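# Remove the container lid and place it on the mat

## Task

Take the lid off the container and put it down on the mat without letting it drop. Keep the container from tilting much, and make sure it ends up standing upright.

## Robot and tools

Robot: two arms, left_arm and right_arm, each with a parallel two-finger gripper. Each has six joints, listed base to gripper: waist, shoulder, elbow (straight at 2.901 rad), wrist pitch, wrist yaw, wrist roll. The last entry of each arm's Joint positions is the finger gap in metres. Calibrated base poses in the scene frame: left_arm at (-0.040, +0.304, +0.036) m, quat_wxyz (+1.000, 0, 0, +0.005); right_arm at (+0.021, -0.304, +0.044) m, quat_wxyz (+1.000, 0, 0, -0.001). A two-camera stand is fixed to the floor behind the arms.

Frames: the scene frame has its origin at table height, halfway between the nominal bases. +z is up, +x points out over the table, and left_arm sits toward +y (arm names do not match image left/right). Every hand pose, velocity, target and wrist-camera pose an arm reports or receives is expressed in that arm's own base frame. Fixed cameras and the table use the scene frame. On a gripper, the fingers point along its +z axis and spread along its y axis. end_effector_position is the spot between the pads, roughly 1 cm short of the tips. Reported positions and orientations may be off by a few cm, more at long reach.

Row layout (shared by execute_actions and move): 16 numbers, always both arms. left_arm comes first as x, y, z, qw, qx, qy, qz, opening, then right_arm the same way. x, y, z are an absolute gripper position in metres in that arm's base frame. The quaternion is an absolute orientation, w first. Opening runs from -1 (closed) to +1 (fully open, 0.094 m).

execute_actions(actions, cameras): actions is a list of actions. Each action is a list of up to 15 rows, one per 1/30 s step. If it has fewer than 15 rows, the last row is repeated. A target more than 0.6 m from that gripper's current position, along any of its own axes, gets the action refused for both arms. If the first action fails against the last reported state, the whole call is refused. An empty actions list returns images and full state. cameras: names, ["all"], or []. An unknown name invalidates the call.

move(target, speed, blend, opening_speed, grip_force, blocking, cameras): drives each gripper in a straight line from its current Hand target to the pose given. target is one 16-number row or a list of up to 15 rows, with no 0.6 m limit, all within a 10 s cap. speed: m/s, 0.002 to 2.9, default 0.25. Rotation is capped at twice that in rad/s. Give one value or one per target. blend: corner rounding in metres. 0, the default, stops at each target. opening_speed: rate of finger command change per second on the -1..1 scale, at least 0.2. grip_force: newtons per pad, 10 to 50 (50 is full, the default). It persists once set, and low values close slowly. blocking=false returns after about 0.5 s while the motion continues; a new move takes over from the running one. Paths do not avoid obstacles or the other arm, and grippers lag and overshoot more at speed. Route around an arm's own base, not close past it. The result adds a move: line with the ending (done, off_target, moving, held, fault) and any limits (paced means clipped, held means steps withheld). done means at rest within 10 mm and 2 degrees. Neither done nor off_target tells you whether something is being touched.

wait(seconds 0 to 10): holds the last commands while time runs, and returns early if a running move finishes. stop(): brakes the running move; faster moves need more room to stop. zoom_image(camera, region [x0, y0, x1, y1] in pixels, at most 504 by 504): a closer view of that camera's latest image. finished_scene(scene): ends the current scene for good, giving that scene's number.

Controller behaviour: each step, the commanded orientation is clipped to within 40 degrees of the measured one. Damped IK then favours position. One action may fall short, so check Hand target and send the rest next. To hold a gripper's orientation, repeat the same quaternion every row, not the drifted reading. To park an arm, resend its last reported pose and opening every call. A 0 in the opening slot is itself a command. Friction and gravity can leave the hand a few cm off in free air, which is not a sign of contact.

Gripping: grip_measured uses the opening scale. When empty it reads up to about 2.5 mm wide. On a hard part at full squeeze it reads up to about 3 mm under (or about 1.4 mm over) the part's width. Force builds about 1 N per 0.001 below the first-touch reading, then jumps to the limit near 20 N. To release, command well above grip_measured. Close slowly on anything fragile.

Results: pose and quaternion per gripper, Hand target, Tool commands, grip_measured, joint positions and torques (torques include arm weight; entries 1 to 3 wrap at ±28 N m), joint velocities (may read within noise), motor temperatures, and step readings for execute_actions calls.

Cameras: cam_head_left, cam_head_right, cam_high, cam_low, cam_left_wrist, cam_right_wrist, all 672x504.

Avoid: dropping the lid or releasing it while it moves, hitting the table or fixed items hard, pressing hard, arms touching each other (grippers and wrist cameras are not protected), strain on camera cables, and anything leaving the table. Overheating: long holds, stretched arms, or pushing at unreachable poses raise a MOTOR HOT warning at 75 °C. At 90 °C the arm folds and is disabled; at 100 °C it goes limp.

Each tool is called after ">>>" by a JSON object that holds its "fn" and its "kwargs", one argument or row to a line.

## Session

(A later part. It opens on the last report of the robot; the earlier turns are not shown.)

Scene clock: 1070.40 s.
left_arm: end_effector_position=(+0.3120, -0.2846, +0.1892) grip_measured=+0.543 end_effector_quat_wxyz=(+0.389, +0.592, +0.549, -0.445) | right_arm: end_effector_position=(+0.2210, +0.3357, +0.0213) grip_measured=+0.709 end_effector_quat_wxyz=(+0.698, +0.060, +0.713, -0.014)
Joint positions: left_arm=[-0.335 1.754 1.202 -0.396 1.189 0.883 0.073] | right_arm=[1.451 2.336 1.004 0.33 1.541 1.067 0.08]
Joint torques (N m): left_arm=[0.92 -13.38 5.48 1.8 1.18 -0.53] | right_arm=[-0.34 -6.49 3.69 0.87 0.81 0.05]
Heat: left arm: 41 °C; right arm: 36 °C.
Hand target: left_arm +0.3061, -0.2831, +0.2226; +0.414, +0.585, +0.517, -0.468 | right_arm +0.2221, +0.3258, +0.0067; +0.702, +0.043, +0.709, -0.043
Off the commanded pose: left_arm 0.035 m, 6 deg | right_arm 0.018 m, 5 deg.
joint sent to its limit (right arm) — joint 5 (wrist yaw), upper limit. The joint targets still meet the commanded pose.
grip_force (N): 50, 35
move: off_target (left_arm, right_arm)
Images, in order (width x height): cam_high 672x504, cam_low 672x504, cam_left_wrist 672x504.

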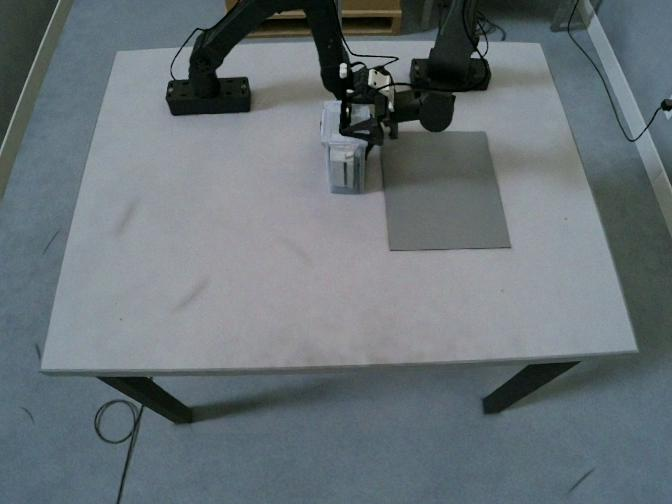

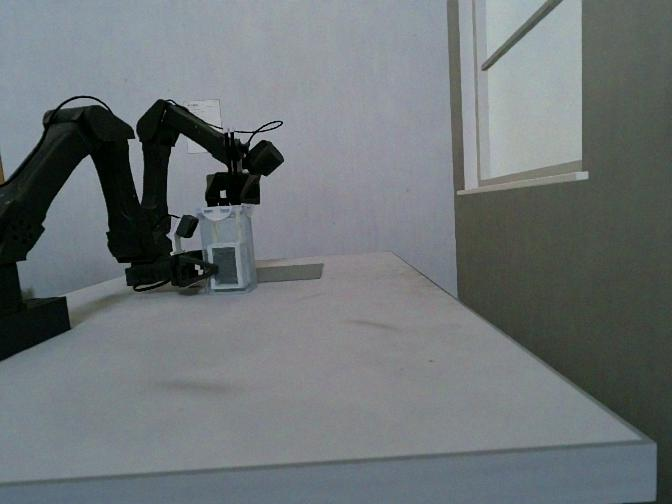

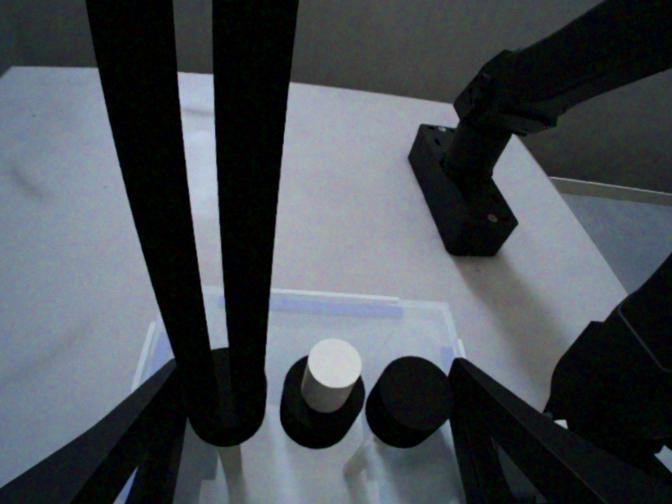

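>>> {"fn": "move", "kwargs": {
  "target": [
    [0.307,-0.2835,0.238,0.4204,0.5784,0.5191,-0.4684,0.15,0.222,0.326,-0.004,0.7049,0.0555,0.7049,-0.0555,0.2]
  ],
  "speed": 0.03,
  "grip_force": [50,50],
  "cameras": ["cam_left_wrist","cam_low","cam_right_wrist"]
}}

>>> {"fn": "zoom_image", "kwargs": {
  "camera": "cam_low",
  "region": [150, 150, 290, 300]
}}

Scene clock: 1094.07 s.
left_arm: end_effector_position=(+0.3113, -0.2844, +0.1894) grip_measured=+0.543 end_effector_quat_wxyz=(+0.389, +0.593, +0.547, -0.444) | right_arm: end_effector_position=(+0.2211, +0.3358, +0.0203) grip_measured=+0.699 end_effector_quat_wxyz=(+0.705, +0.066, +0.706, -0.016)
Joint positions: left_arm=[-0.335 1.752 1.202 -0.401 1.19 0.891 0.073] | right_arm=[1.451 2.356 1.012 0.359 1.563 1.056 0.08]
Joint torques (N m): left_arm=[0.95 -14.72 7.97 1.47 1.21 -0.76] | right_arm=[-0.44 -5.61 2.96 0.99 0.56 0.05]
Heat: left arm: 40 °C; right arm: 35 °C.
Hand target: left_arm +0.3056, -0.2832, +0.2357; +0.415, +0.585, +0.517, -0.468 | right_arm +0.2220, +0.3252, -0.0029; +0.702, +0.043, +0.709, -0.042
Off the commanded pose: left_arm 0.049 m, 6 deg | right_arm 0.026 m, 5 deg.
joint read past its limit (right arm) — joint 5 (wrist yaw), upper limit.
joint sent to its limit (right arm) — joint 5 (wrist yaw), upper limit. The joint targets still meet the commanded pose.
move: off_target (left_arm, right_arm)
Images, in order (width x height): cam_low 672x504, cam_left_wrist 672x504, cam_right_wrist 672x504.

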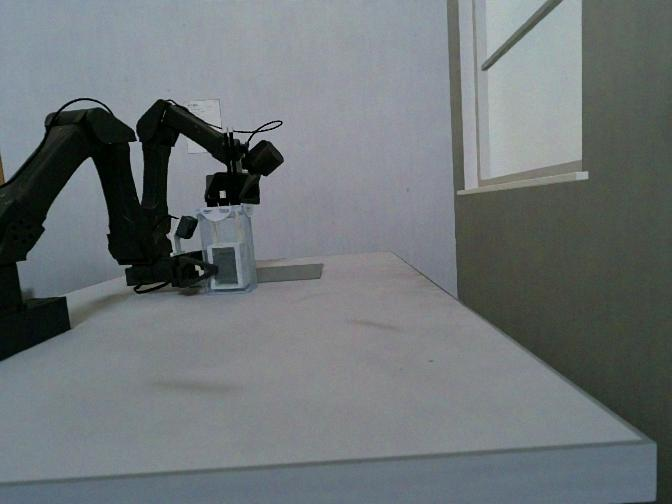

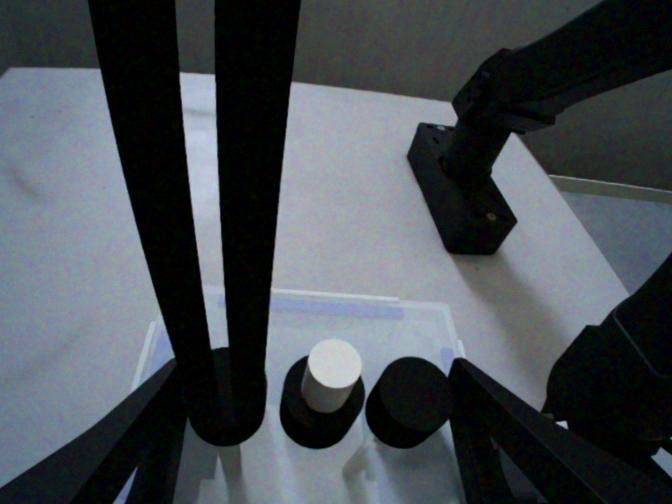

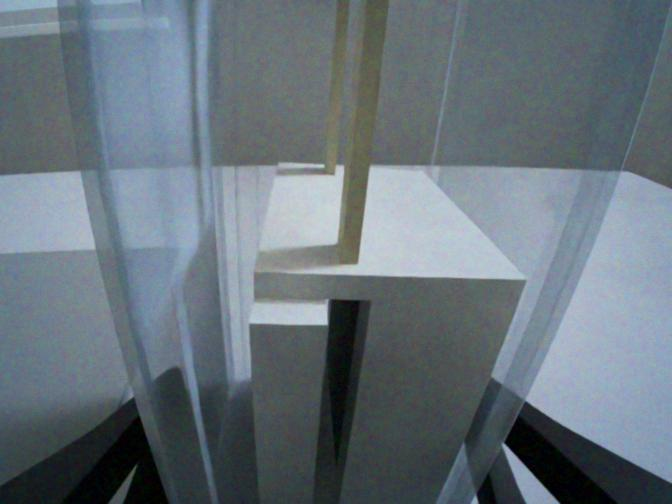

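Scaled by 3.360.

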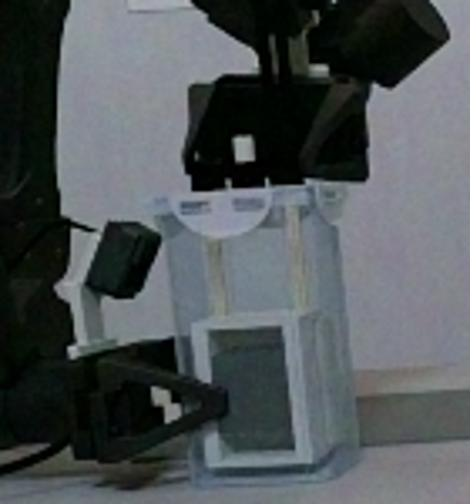

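>>> {"fn": "move", "kwargs": {
  "target": [
    [0.307,-0.2835,0.252,0.4204,0.5784,0.5191,-0.4684,0.15,0.222,0.326,-0.008,0.7049,0.0555,0.7049,-0.0555,0.2]
  ],
  "speed": 0.03,
  "cameras": ["cam_left_wrist","cam_low"]
}}

>>> {"fn": "zoom_image", "kwargs": {
  "camera": "cam_low",
  "region": [150, 150, 290, 300]
}}

Scene clock: 1105.43 s.
left_arm: end_effector_position=(+0.3101, -0.2830, +0.1894) grip_measured=+0.543 end_effector_quat_wxyz=(+0.387, +0.595, +0.551, -0.439) | right_arm: end_effector_position=(+0.2207, +0.3363, +0.0194) grip_measured=+0.698 end_effector_quat_wxyz=(+0.705, +0.065, +0.706, -0.016)
Joint positions: left_arm=[-0.335 1.743 1.202 -0.421 1.176 0.901 0.073] | right_arm=[1.452 2.36 1.012 0.37 1.563 1.047 0.08]
Joint torques (N m): left_arm=[0.83 -15.24 10.66 1.19 1.34 -0.84] | right_arm=[-0.57 -4.89 2.89 1.05 0.55 0.11]
Heat: left arm: 43 °C; right arm: 35 °C.
Hand target: left_arm +0.3042, -0.2827, +0.2487; +0.416, +0.585, +0.517, -0.467 | right_arm +0.2219, +0.3250, -0.0066; +0.702, +0.043, +0.709, -0.042
Off the commanded pose: left_arm 0.063 m, 7 deg | right_arm 0.029 m, 5 deg.
joint read past its limit (right arm) — joint 5 (wrist yaw), upper limit.
joint sent to its limit (right arm) — joint 5 (wrist yaw), upper limit. The joint targets still meet the commanded pose.
move: off_target (left_arm, right_arm)
Images, in order (width x height): cam_low 672x504, cam_left_wrist 672x504.

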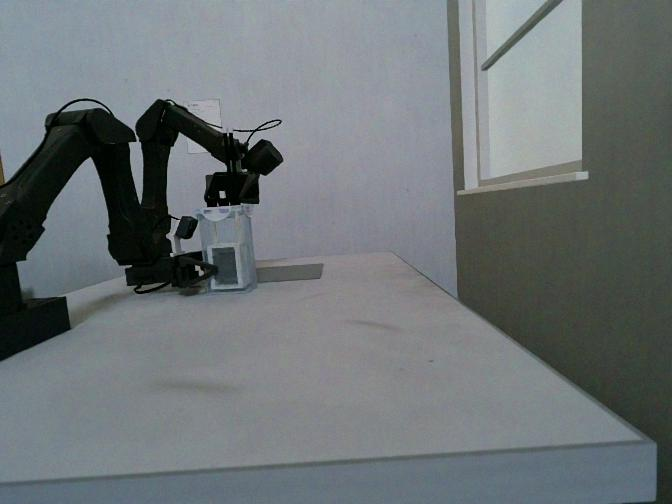

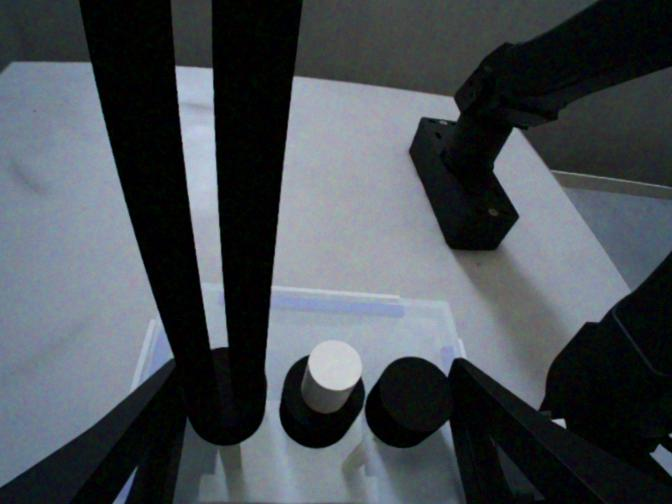

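Scaled by 3.360.

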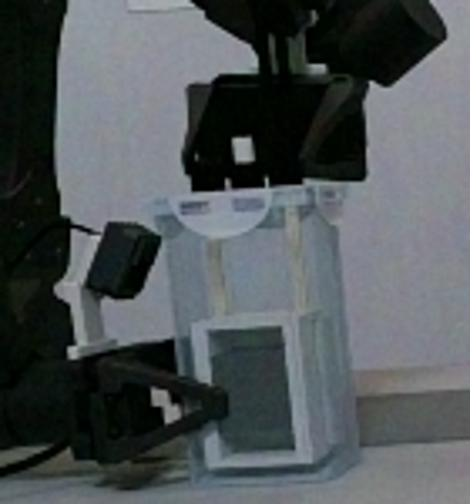

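>>> {"fn": "move", "kwargs": {
  "target": [
    [0.309,-0.2835,0.275,0.4204,0.5784,0.5191,-0.4684,0.15,0.222,0.326,-0.012,0.7049,0.0555,0.7049,-0.0555,0.2]
  ],
  "speed": 0.03,
  "cameras": ["cam_left_wrist","cam_low"]
}}

>>> {"fn": "zoom_image", "kwargs": {
  "camera": "cam_low",
  "region": [150, 150, 290, 300]
}}

Scene clock: 1120.60 s.
left_arm: end_effector_position=(+0.3114, -0.2799, +0.1916) grip_measured=+0.541 end_effector_quat_wxyz=(+0.364, +0.598, +0.576, -0.422) | right_arm: end_effector_position=(+0.2210, +0.3410, +0.0195) grip_measured=+0.696 end_effector_quat_wxyz=(+0.705, +0.066, +0.706, -0.014)
Joint positions: left_arm=[-0.338 1.741 1.268 -0.561 1.114 0.931 0.072] | right_arm=[1.453 2.371 1.015 0.453 1.563 0.977 0.08]
Joint torques (N m): left_arm=[1.58 -15.82 12.1 1.24 1.91 -0.8] | right_arm=[-0.64 -4.63 2.18 0.94 0.52 0.35]
Motor temperatures (°C): left_arm=[30 42 43 31 33 28 28] | right_arm=[27 34 33 32 31 28 31]
Heat: left arm: 43 °C; right arm: 34 °C.
Hand target: left_arm +0.3036, -0.2807, +0.2693; +0.414, +0.588, +0.517, -0.464 | right_arm +0.2219, +0.3249, -0.0100; +0.703, +0.042, +0.709, -0.042
Off the commanded pose: left_arm 0.083 m, 11 deg | right_arm 0.035 m, 5 deg.
joint read past its limit (right arm) — joint 5 (wrist yaw), upper limit.
joint sent to its limit (right arm) — joint 5 (wrist yaw), upper limit. The joint targets still meet the commanded pose.
move: off_target (left_arm, right_arm)
Images, in order (width x height): cam_low 672x504, cam_left_wrist 672x504.

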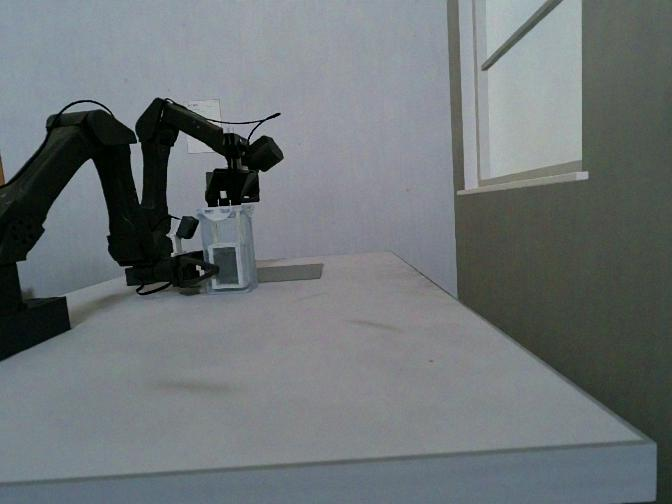

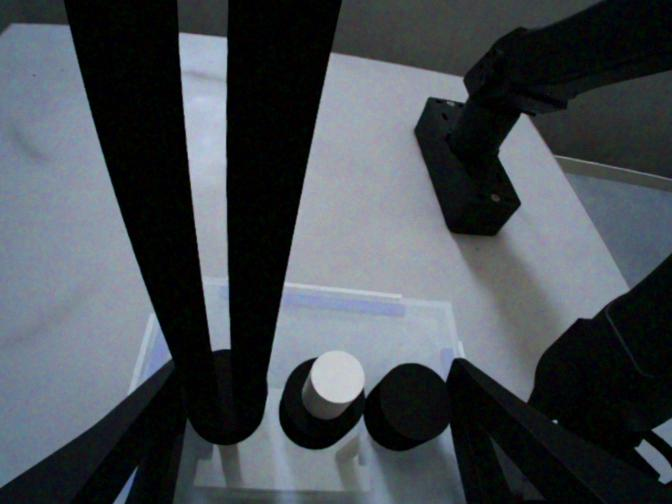

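Scaled by 3.360.

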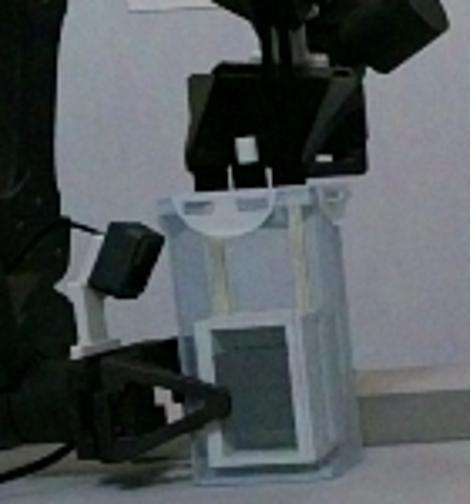

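>>> {"fn": "move", "kwargs": {
  "target": [
    [0.311,-0.287,0.30,0.4204,0.5784,0.5191,-0.4684,0.1,0.222,0.326,-0.016,0.7049,0.0555,0.7049,-0.0555,0.2]
  ],
  "speed": 0.03,
  "cameras": ["cam_left_wrist","cam_low"]
}}

>>> {"fn": "zoom_image", "kwargs": {
  "camera": "cam_low",
  "region": [150, 150, 290, 300]
}}

Scene clock: 1152.93 s.
left_arm: end_effector_position=(+0.3121, -0.2782, +0.2004) grip_measured=+0.541 end_effector_quat_wxyz=(+0.344, +0.603, +0.595, -0.406) | right_arm: end_effector_position=(+0.2194, +0.3520, +0.0282) grip_measured=+0.695 end_effector_quat_wxyz=(+0.705, +0.087, +0.704, +0.013)
Joint positions: left_arm=[-0.345 1.741 1.351 -0.697 1.058 0.952 0.072] | right_arm=[1.461 2.379 1.005 0.711 1.563 0.806 0.08]
Joint torques (N m): left_arm=[2.09 -16.14 13.67 1.32 2.37 -0.72] | right_arm=[-1.13 -3.77 0.16 0.75 0.37 0.37]
Motor temperatures (°C): left_arm=[30 48 47 31 38 28 29] | right_arm=[27 34 32 32 31 28 31]
Heat: left arm: 48 °C; right arm: 34 °C.
Hand target: left_arm +0.3021, -0.2807, +0.2926; +0.412, +0.592, +0.517, -0.461 | right_arm +0.2217, +0.3245, -0.0117; +0.703, +0.042, +0.709, -0.042
Off the commanded pose: left_arm 0.100 m, 15 deg | right_arm 0.051 m, 9 deg.
joint read past its limit (right arm) — joint 5 (wrist yaw), upper limit.
joint sent to its limit (right arm) — joint 5 (wrist yaw), upper limit. The joint targets are off in position, not in orientation.
move: off_target (left_arm, right_arm)
Images, in order (width x height): cam_low 672x504, cam_left_wrist 672x504.

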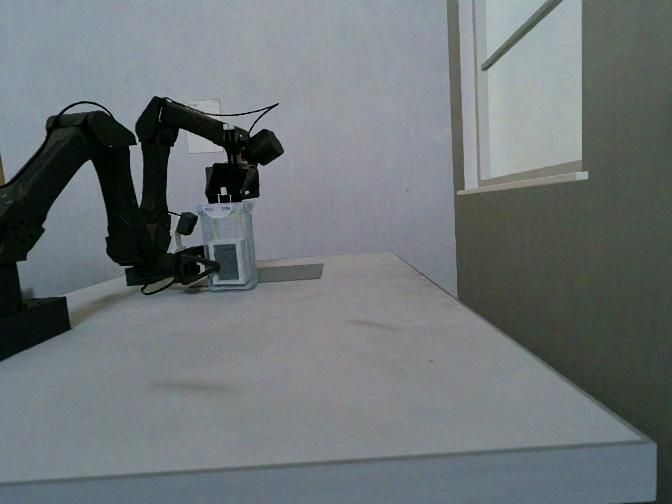

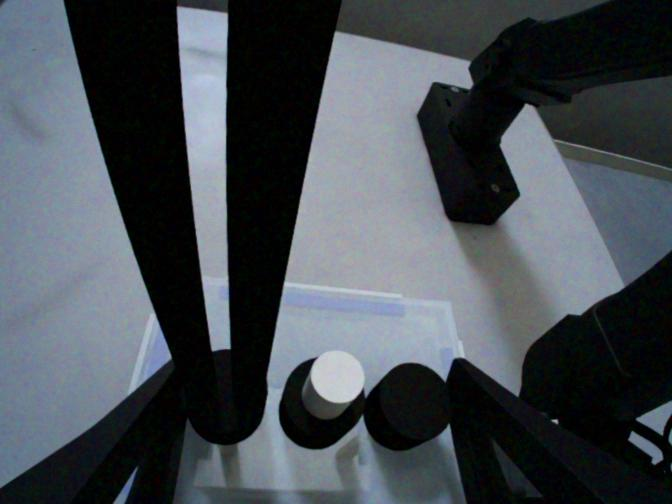

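Scaled by 3.360.

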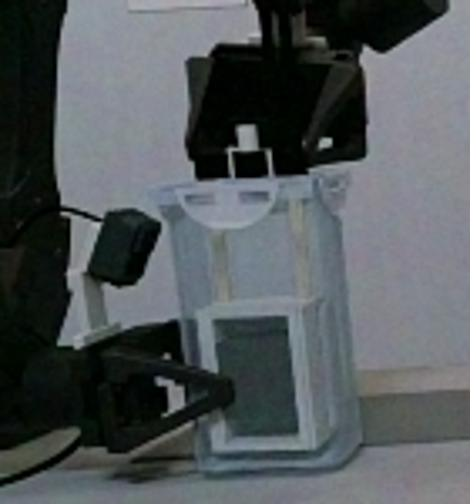

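>>> {"fn": "move", "kwargs": {
  "target": [
    [0.309,-0.2835,0.2,0.3832,0.6097,0.5472,-0.4269,0.15,0.222,0.328,0.015,0.7049,0.0555,0.7049,-0.0555,0.3]
  ],
  "speed": 0.05,
  "cameras": ["cam_left_wrist","cam_low","cam_high","cam_right_wrist"]
}}

>>> {"fn": "zoom_image", "kwargs": {
  "camera": "cam_low",
  "region": [150, 150, 290, 300]
}}

>>> {"fn": "zoom_image", "kwargs": {
  "camera": "cam_low",
  "region": [190, 190, 260, 240]
}}

Scene clock: 1165.77 s.
left_arm: end_effector_position=(+0.3106, -0.2827, +0.1947) grip_measured=+0.541 end_effector_quat_wxyz=(+0.365, +0.601, +0.573, -0.422) | right_arm: end_effector_position=(+0.2201, +0.3379, +0.0270) grip_measured=+0.695 end_effector_quat_wxyz=(+0.704, +0.060, +0.708, -0.010)
Joint positions: left_arm=[-0.345 1.741 1.278 -0.565 1.114 0.93 0.072] | right_arm=[1.454 2.379 0.917 0.939 1.551 0.594 0.08]
Joint torques (N m): left_arm=[0.51 -9.25 4.52 1.55 0.74 0.41] | right_arm=[-0.7 -7.91 2.35 1.14 0.43 -0.12]
Heat: left arm: 48 °C; right arm: 34 °C.
Hand target: left_arm +0.3090, -0.2833, +0.2000; +0.383, +0.610, +0.548, -0.426 | right_arm +0.2222, +0.3278, +0.0155; +0.704, +0.042, +0.708, -0.041
Off the commanded pose: left_arm 0.006 m, 4 deg | right_arm 0.016 m, 5 deg.
joint sent to its limit (right arm) — joint 5 (wrist yaw), upper limit. The joint targets still meet the commanded pose.
move: off_target (left_arm, right_arm)
Images, in order (width x height): cam_high 672x504, cam_low 672x504, cam_left_wrist 672x504, cam_right_wrist 672x504.

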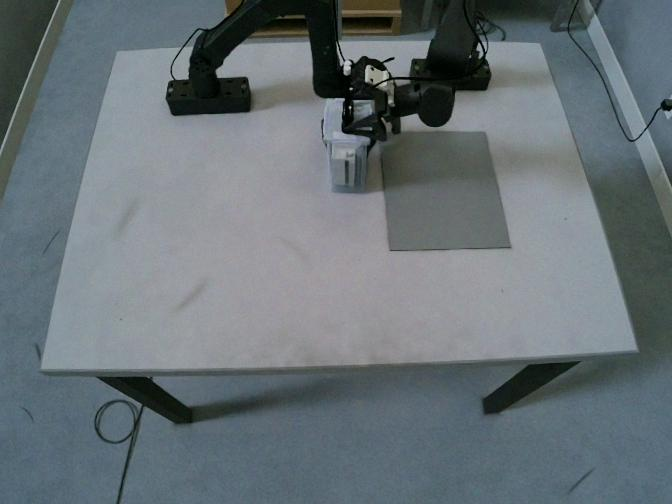

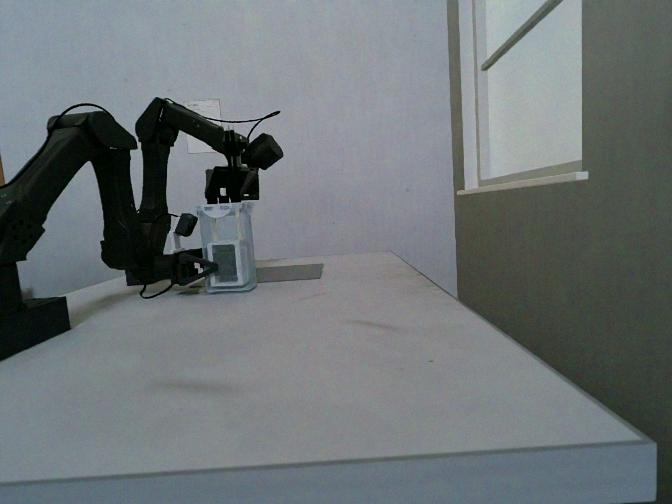

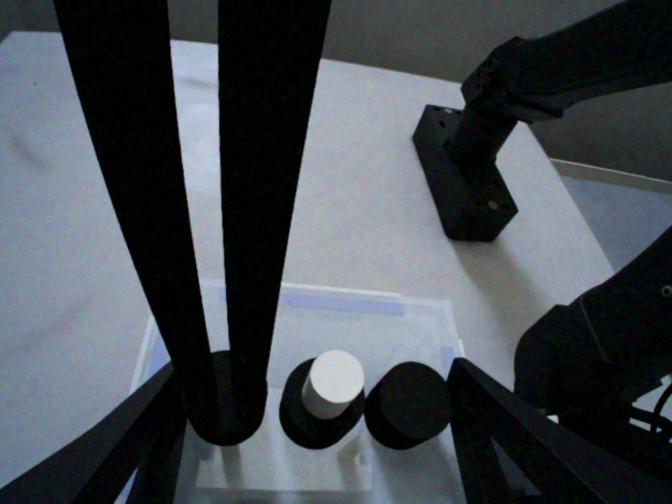

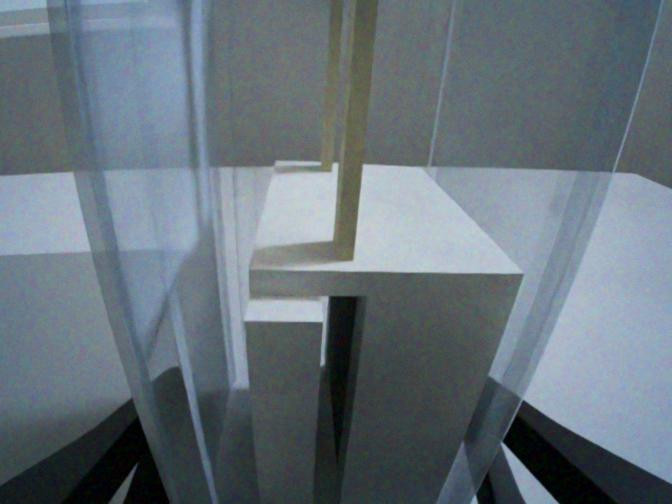

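Scaled by 3.360.

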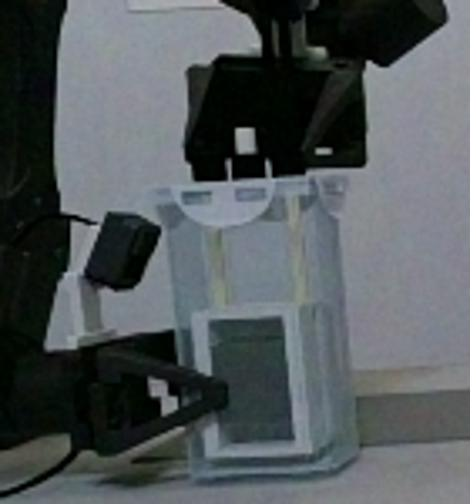

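Scaled by 7.200.

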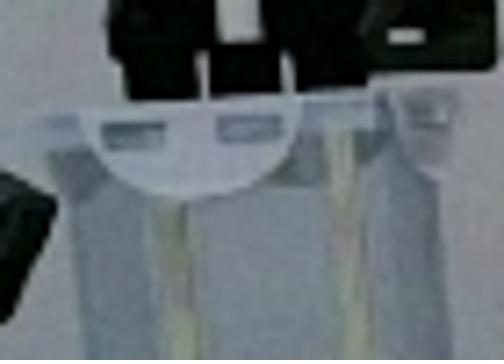

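>>> {"fn": "move", "kwargs": {
  "target": [
    [0.309,-0.2835,0.192,0.3832,0.6097,0.5472,-0.4269,0.15,0.222,0.328,0.005,0.7049,0.0555,0.7049,-0.0555,0.3],
    [0.309,-0.2835,0.192,0.3832,0.6097,0.5472,-0.4269,0.85,0.222,0.328,0.005,0.7049,0.0555,0.7049,-0.0555,0.3]
  ],
  "speed": 0.03,
  "opening_speed": 0.4,
  "cameras": ["cam_left_wrist","cam_low"]
}}

>>> {"fn": "zoom_image", "kwargs": {
  "camera": "cam_low",
  "region": [150, 150, 290, 300]
}}

Scene clock: 1187.87 s.
left_arm: end_effector_position=(+0.3111, -0.2833, +0.1903) grip_measured=+0.848 end_effector_quat_wxyz=(+0.376, +0.608, +0.559, -0.420) | right_arm: end_effector_position=(+0.2199, +0.3364, +0.0201) grip_measured=+0.695 end_effector_quat_wxyz=(+0.704, +0.058, +0.708, -0.014)
Joint positions: left_arm=[-0.344 1.746 1.254 -0.521 1.127 0.954 0.087] | right_arm=[1.454 2.402 0.921 0.94 1.554 0.603 0.08]
Joint torques (N m): left_arm=[0.25 -9.13 4.66 1.43 0.63 0.15] | right_arm=[-0.7 -7.02 2.91 1.17 0.46 -0.05]
Motor temperatures (°C): left_arm=[30 45 40 32 35 27 29] | right_arm=[27 35 32 32 30 28 31]
Heat: left arm: 45 °C; right arm: 35 °C.
Hand target: left_arm +0.3090, -0.2834, +0.1919; +0.383, +0.610, +0.547, -0.427 | right_arm +0.2222, +0.3277, +0.0056; +0.704, +0.041, +0.708, -0.041
Off the commanded pose: left_arm 0.003 m, 2 deg | right_arm 0.017 m, 5 deg.
joint sent to its limit (right arm) — joint 5 (wrist yaw), upper limit. The joint targets still meet the commanded pose.
move: off_target (right_arm); target 2's new opening was sent with left_arm's hand 0.004 m and 3 deg from that target
Images, in order (width x height): cam_low 672x504, cam_left_wrist 672x504.

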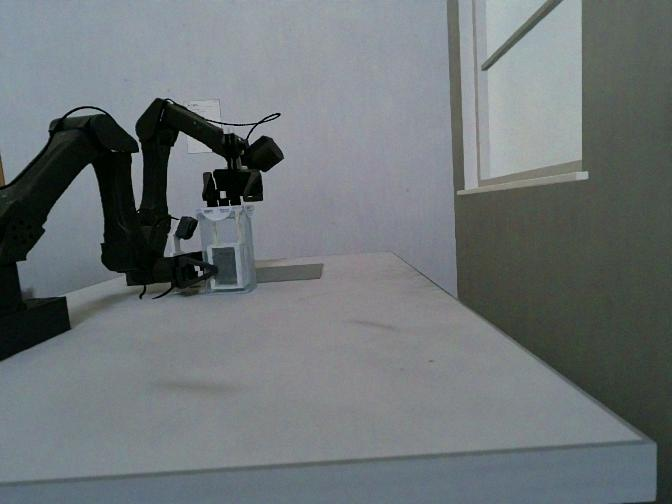

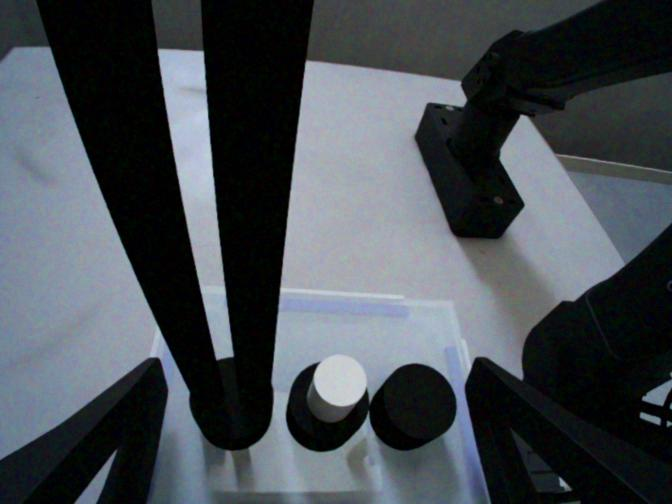

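Scaled by 3.360.

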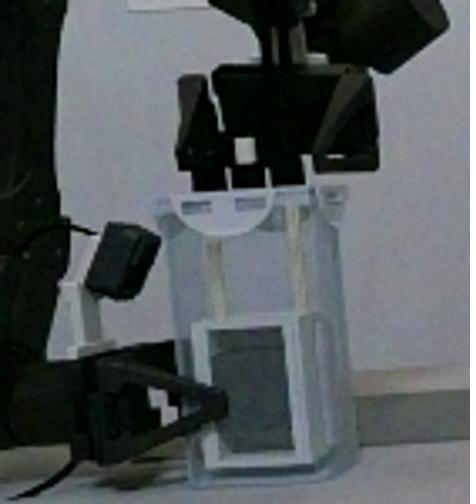

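>>> {"fn": "move", "kwargs": {
  "target": [
    [0.309,-0.240,0.222,0.3832,0.6097,0.5472,-0.4269,0.85,0.222,0.328,0.005,0.7049,0.0555,0.7049,-0.0555,0.3],
    [0.325,-0.175,0.185,0.4475,0.5563,0.4993,-0.4986,0.85,0.222,0.328,0.005,0.7049,0.0555,0.7049,-0.0555,0.3]
  ],
  "speed": 0.1,
  "cameras": ["cam_left_wrist","cam_low"]
}}

>>> {"fn": "zoom_image", "kwargs": {
  "camera": "cam_left_wrist",
  "region": [120, 180, 520, 480]
}}

Scene clock: 1208.57 s.
left_arm: end_effector_position=(+0.3195, -0.1747, +0.1808) grip_measured=+0.848 end_effector_quat_wxyz=(+0.440, +0.556, +0.516, -0.482) | right_arm: end_effector_position=(+0.2199, +0.3368, +0.0198) grip_measured=+0.695 end_effector_quat_wxyz=(+0.703, +0.054, +0.709, -0.016)
Joint positions: left_arm=[0.006 2.017 1.417 -1.502 1.397 2.1 0.087] | right_arm=[1.454 2.402 0.921 0.94 1.551 0.594 0.08]
Joint torques (N m): left_arm=[0.1 -8.76 5.89 -0.59 0.61 0.13] | right_arm=[-0.83 -7.05 2.99 1.28 0.45 0.04]
Heat: left arm: 44 °C; right arm: 35 °C.
Hand target: left_arm +0.3249, -0.1753, +0.1850; +0.448, +0.551, +0.513, -0.483 | right_arm +0.2222, +0.3278, +0.0056; +0.704, +0.041, +0.708, -0.041
Off the commanded pose: left_arm 0.007 m, 3 deg | right_arm 0.017 m, 5 deg.
joint sent to its limit (left arm) — joint 6 (wrist roll), upper limit. The joint targets still meet the commanded pose.
joint sent to its limit (right arm) — joint 5 (wrist yaw), upper limit. The joint targets still meet the commanded pose.
move: off_target (left_arm, right_arm)
Images, in order (width x height): cam_low 672x504, cam_left_wrist 672x504.

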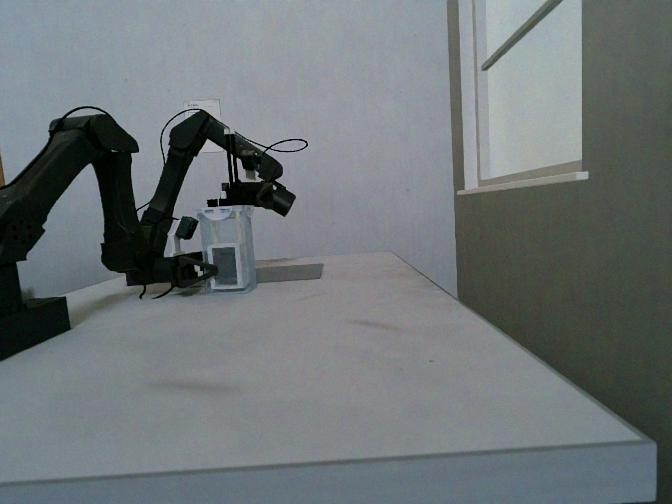

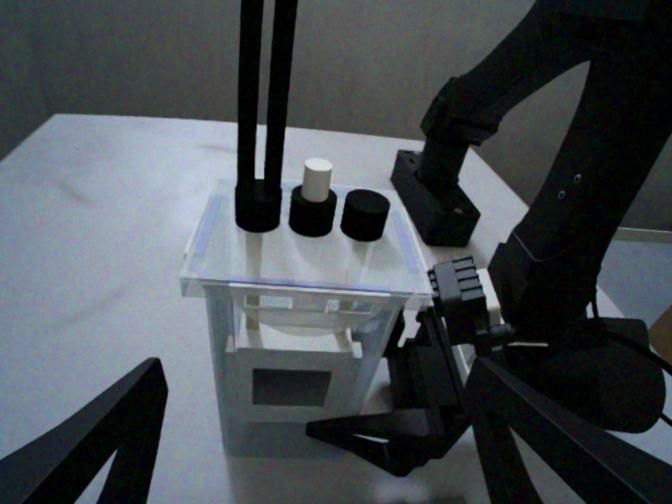

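Scaled by 1.260 from the camera's 672x504 image, which has a finer 960x720 frame.

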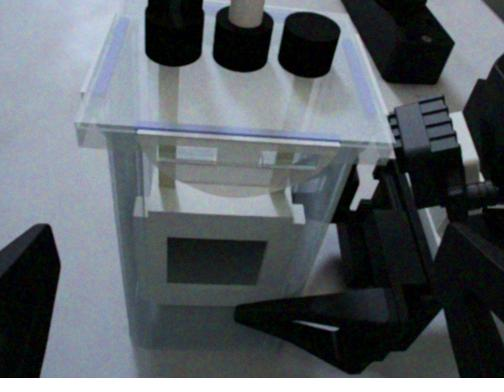

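>>> {"fn": "zoom_image", "kwargs": {
  "camera": "cam_left_wrist",
  "region": [180, 250, 440, 350]
}}

Scaled by 1.938 from the camera's 672x504 image, which has a finer 960x720 frame.

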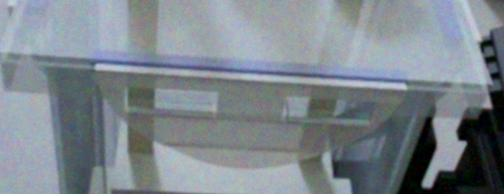

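>>> {"fn": "move", "kwargs": {
  "target": [
    [0.30,-0.12,0.25,0.4475,0.5563,0.4993,-0.4986,0.85,0.222,0.328,0.010,0.7049,0.0555,0.7049,-0.0555,0.3],
    [0.28,-0.10,0.25,0.5,0.45,0.65,-0.35,0.85,0.2316,0.304,0.010,0.646,-0.2876,0.646,0.2876,0.3]
  ],
  "speed": [0.1,0.07],
  "cameras": ["all"]
}}

Scene clock: 1253.17 s.
left_arm: end_effector_position=(+0.2827, -0.0997, +0.2466) grip_measured=+0.848 end_effector_quat_wxyz=(+0.491, +0.451, +0.658, -0.352) | right_arm: end_effector_position=(+0.2488, +0.3031, +0.0313) grip_measured=+0.694 end_effector_quat_wxyz=(+0.579, -0.253, +0.747, +0.209)
Joint positions: left_arm=[0.272 1.351 1.06 -1.019 1.286 1.279 0.087] | right_arm=[1.043 2.106 0.301 1.542 0.358 0.114 0.08]
Joint torques (N m): left_arm=[0.34 -6.54 4.08 0.96 0.61 0.01] | right_arm=[-0.08 -2.62 -0.84 2.6 -0.91 -0.24]
Heat: left arm: 41 °C; right arm: 35 °C.
Hand target: left_arm +0.2800, -0.1000, +0.2499; +0.500, +0.451, +0.651, -0.351 | right_arm +0.2312, +0.3031, +0.0116; +0.550, -0.296, +0.748, +0.223
Off the commanded pose: left_arm 0.004 m, 1 deg | right_arm 0.027 m, 17 deg.
joint sent to its limit (right arm) — joint 4 (wrist pitch), upper limit. The joint targets are off in orientation, not in position.
move: off_target (right_arm)

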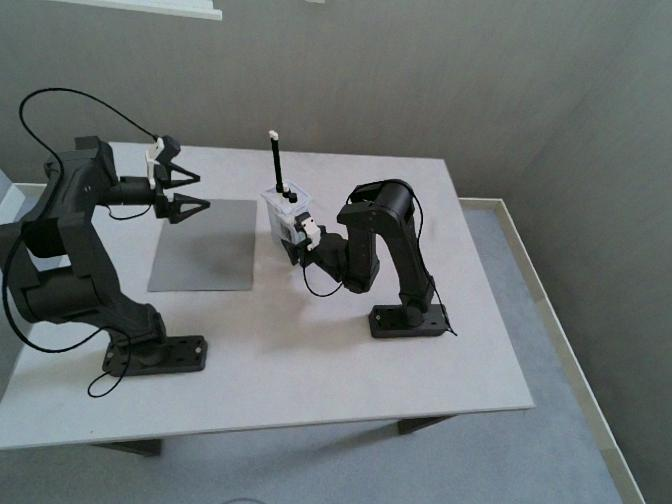

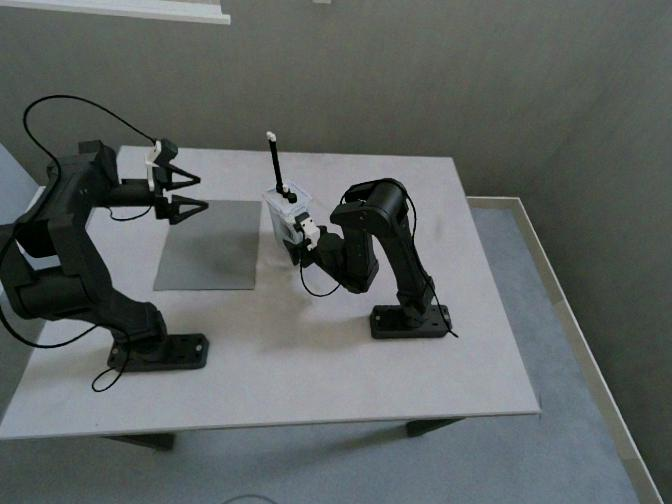

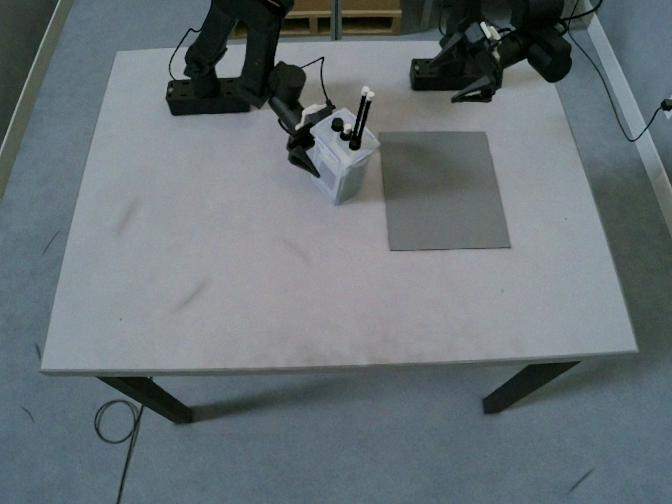

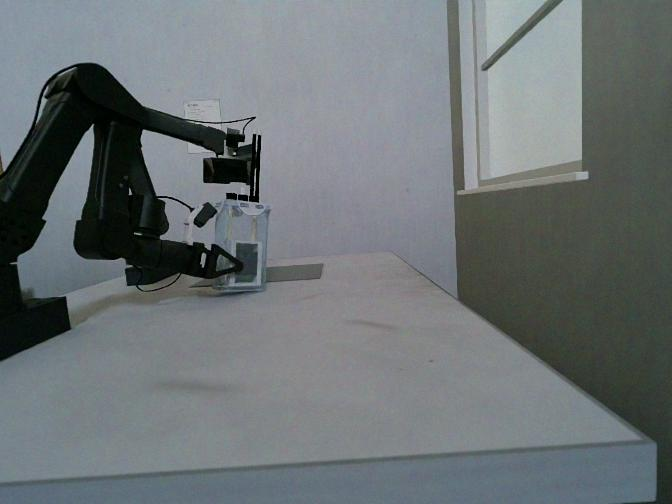

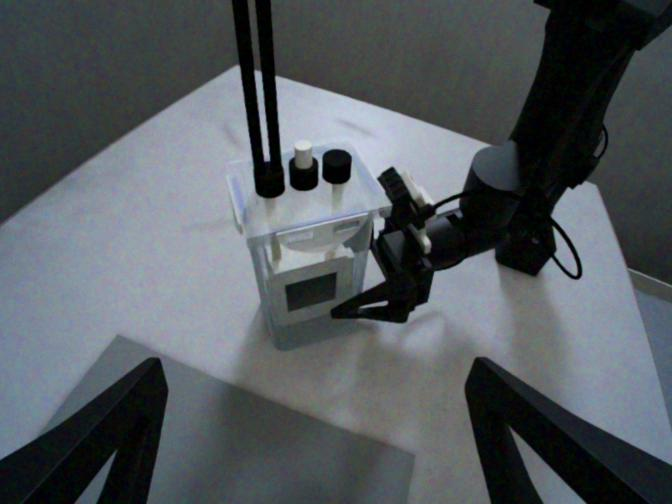

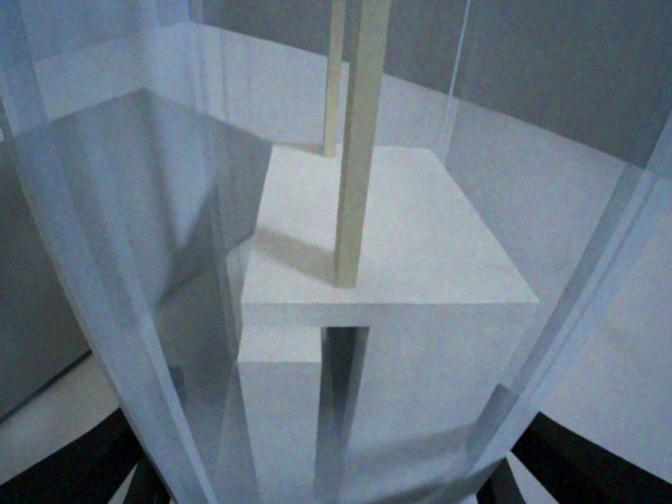

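>>> {"fn": "move", "kwargs": {
  "target": [
    [0.28,-0.10,0.25,0.5,0.45,0.65,-0.35,0.85,0.285,0.335,0.022,0.646,-0.2876,0.646,0.2876,0.3]
  ],
  "speed": [0.05],
  "cameras": ["cam_high","cam_low","cam_head_left","cam_right_wrist"]
}}

>>> {"fn": "zoom_image", "kwargs": {
  "camera": "cam_low",
  "region": [130, 120, 330, 310]
}}

Scene clock: 1275.07 s.
left_arm: end_effector_position=(+0.2828, -0.0997, +0.2467) grip_measured=+0.848 end_effector_quat_wxyz=(+0.491, +0.451, +0.658, -0.352) | right_arm: end_effector_position=(+0.2867, +0.3354, +0.0328) grip_measured=+0.694 end_effector_quat_wxyz=(+0.584, -0.300, +0.710, +0.254)
Joint positions: left_arm=[0.272 1.351 1.06 -1.018 1.286 1.278 0.087] | right_arm=[0.896 2.202 0.469 1.541 0.084 0.027 0.08]
Joint torques (N m): left_arm=[0.64 -6.52 4.15 0.94 0.68 -0.02] | right_arm=[-0.61 -4.27 2.67 2.7 -0.23 -0.17]
Motor temperatures (°C): left_arm=[30 39 39 30 32 27 27] | right_arm=[27 34 32 37 31 28 31]
Heat: left arm: 39 °C; right arm: 37 °C.
Hand target: left_arm +0.2800, -0.1000, +0.2500; +0.500, +0.451, +0.651, -0.351 | right_arm +0.2848, +0.3349, +0.0225; +0.581, -0.309, +0.708, +0.255
Off the commanded pose: left_arm 0.004 m, 1 deg | right_arm 0.011 m, 11 deg.
joint sent to its limit (right arm) — joint 4 (wrist pitch), upper limit. The joint targets are off in orientation, not in position.
move: off_target (right_arm)
Images, in order (width x height): cam_head_left 672x504, cam_high 672x504, cam_low 672x504, cam_right_wrist 672x504.

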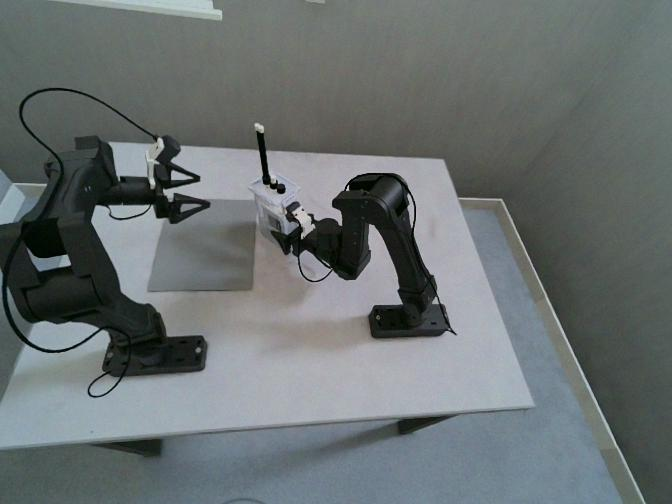

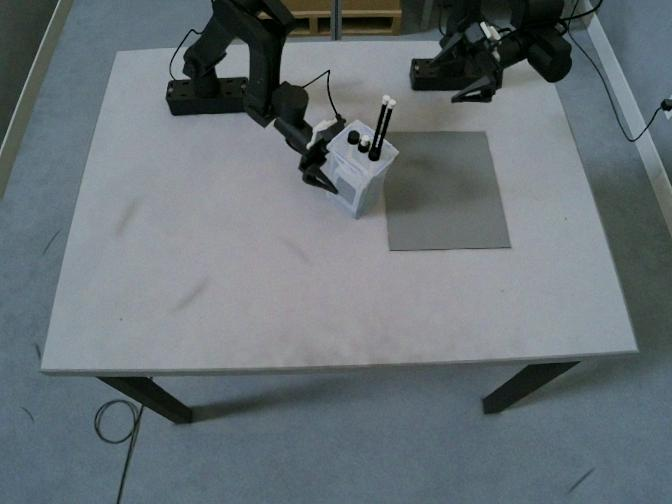

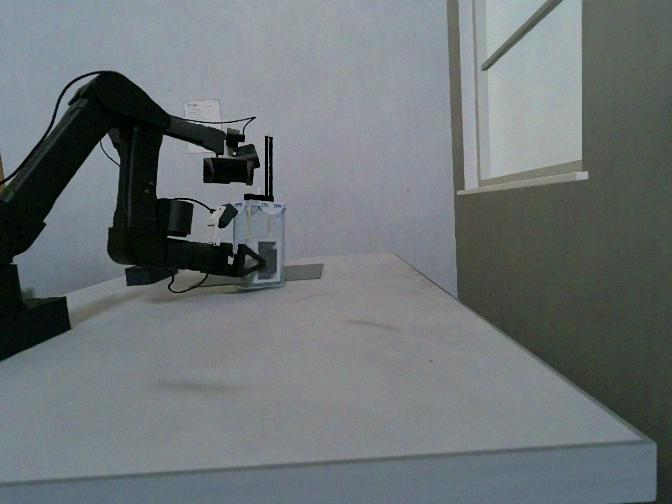

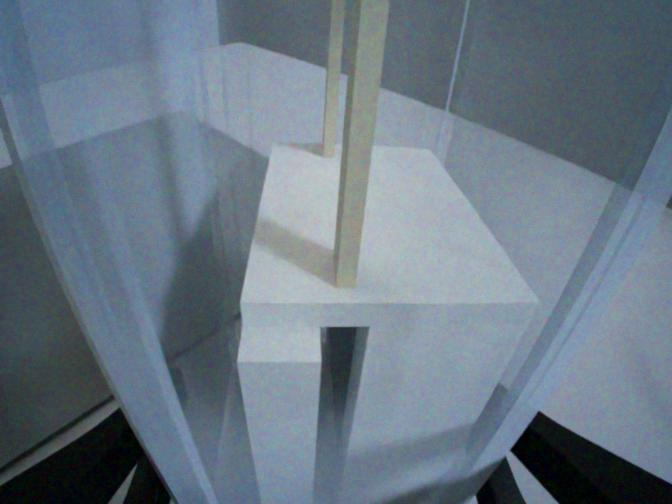

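Scaled by 2.520.

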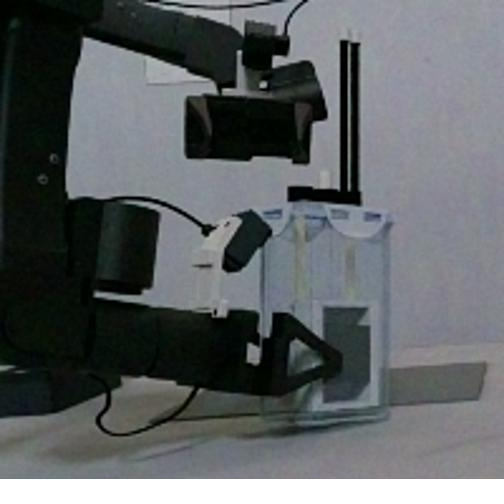

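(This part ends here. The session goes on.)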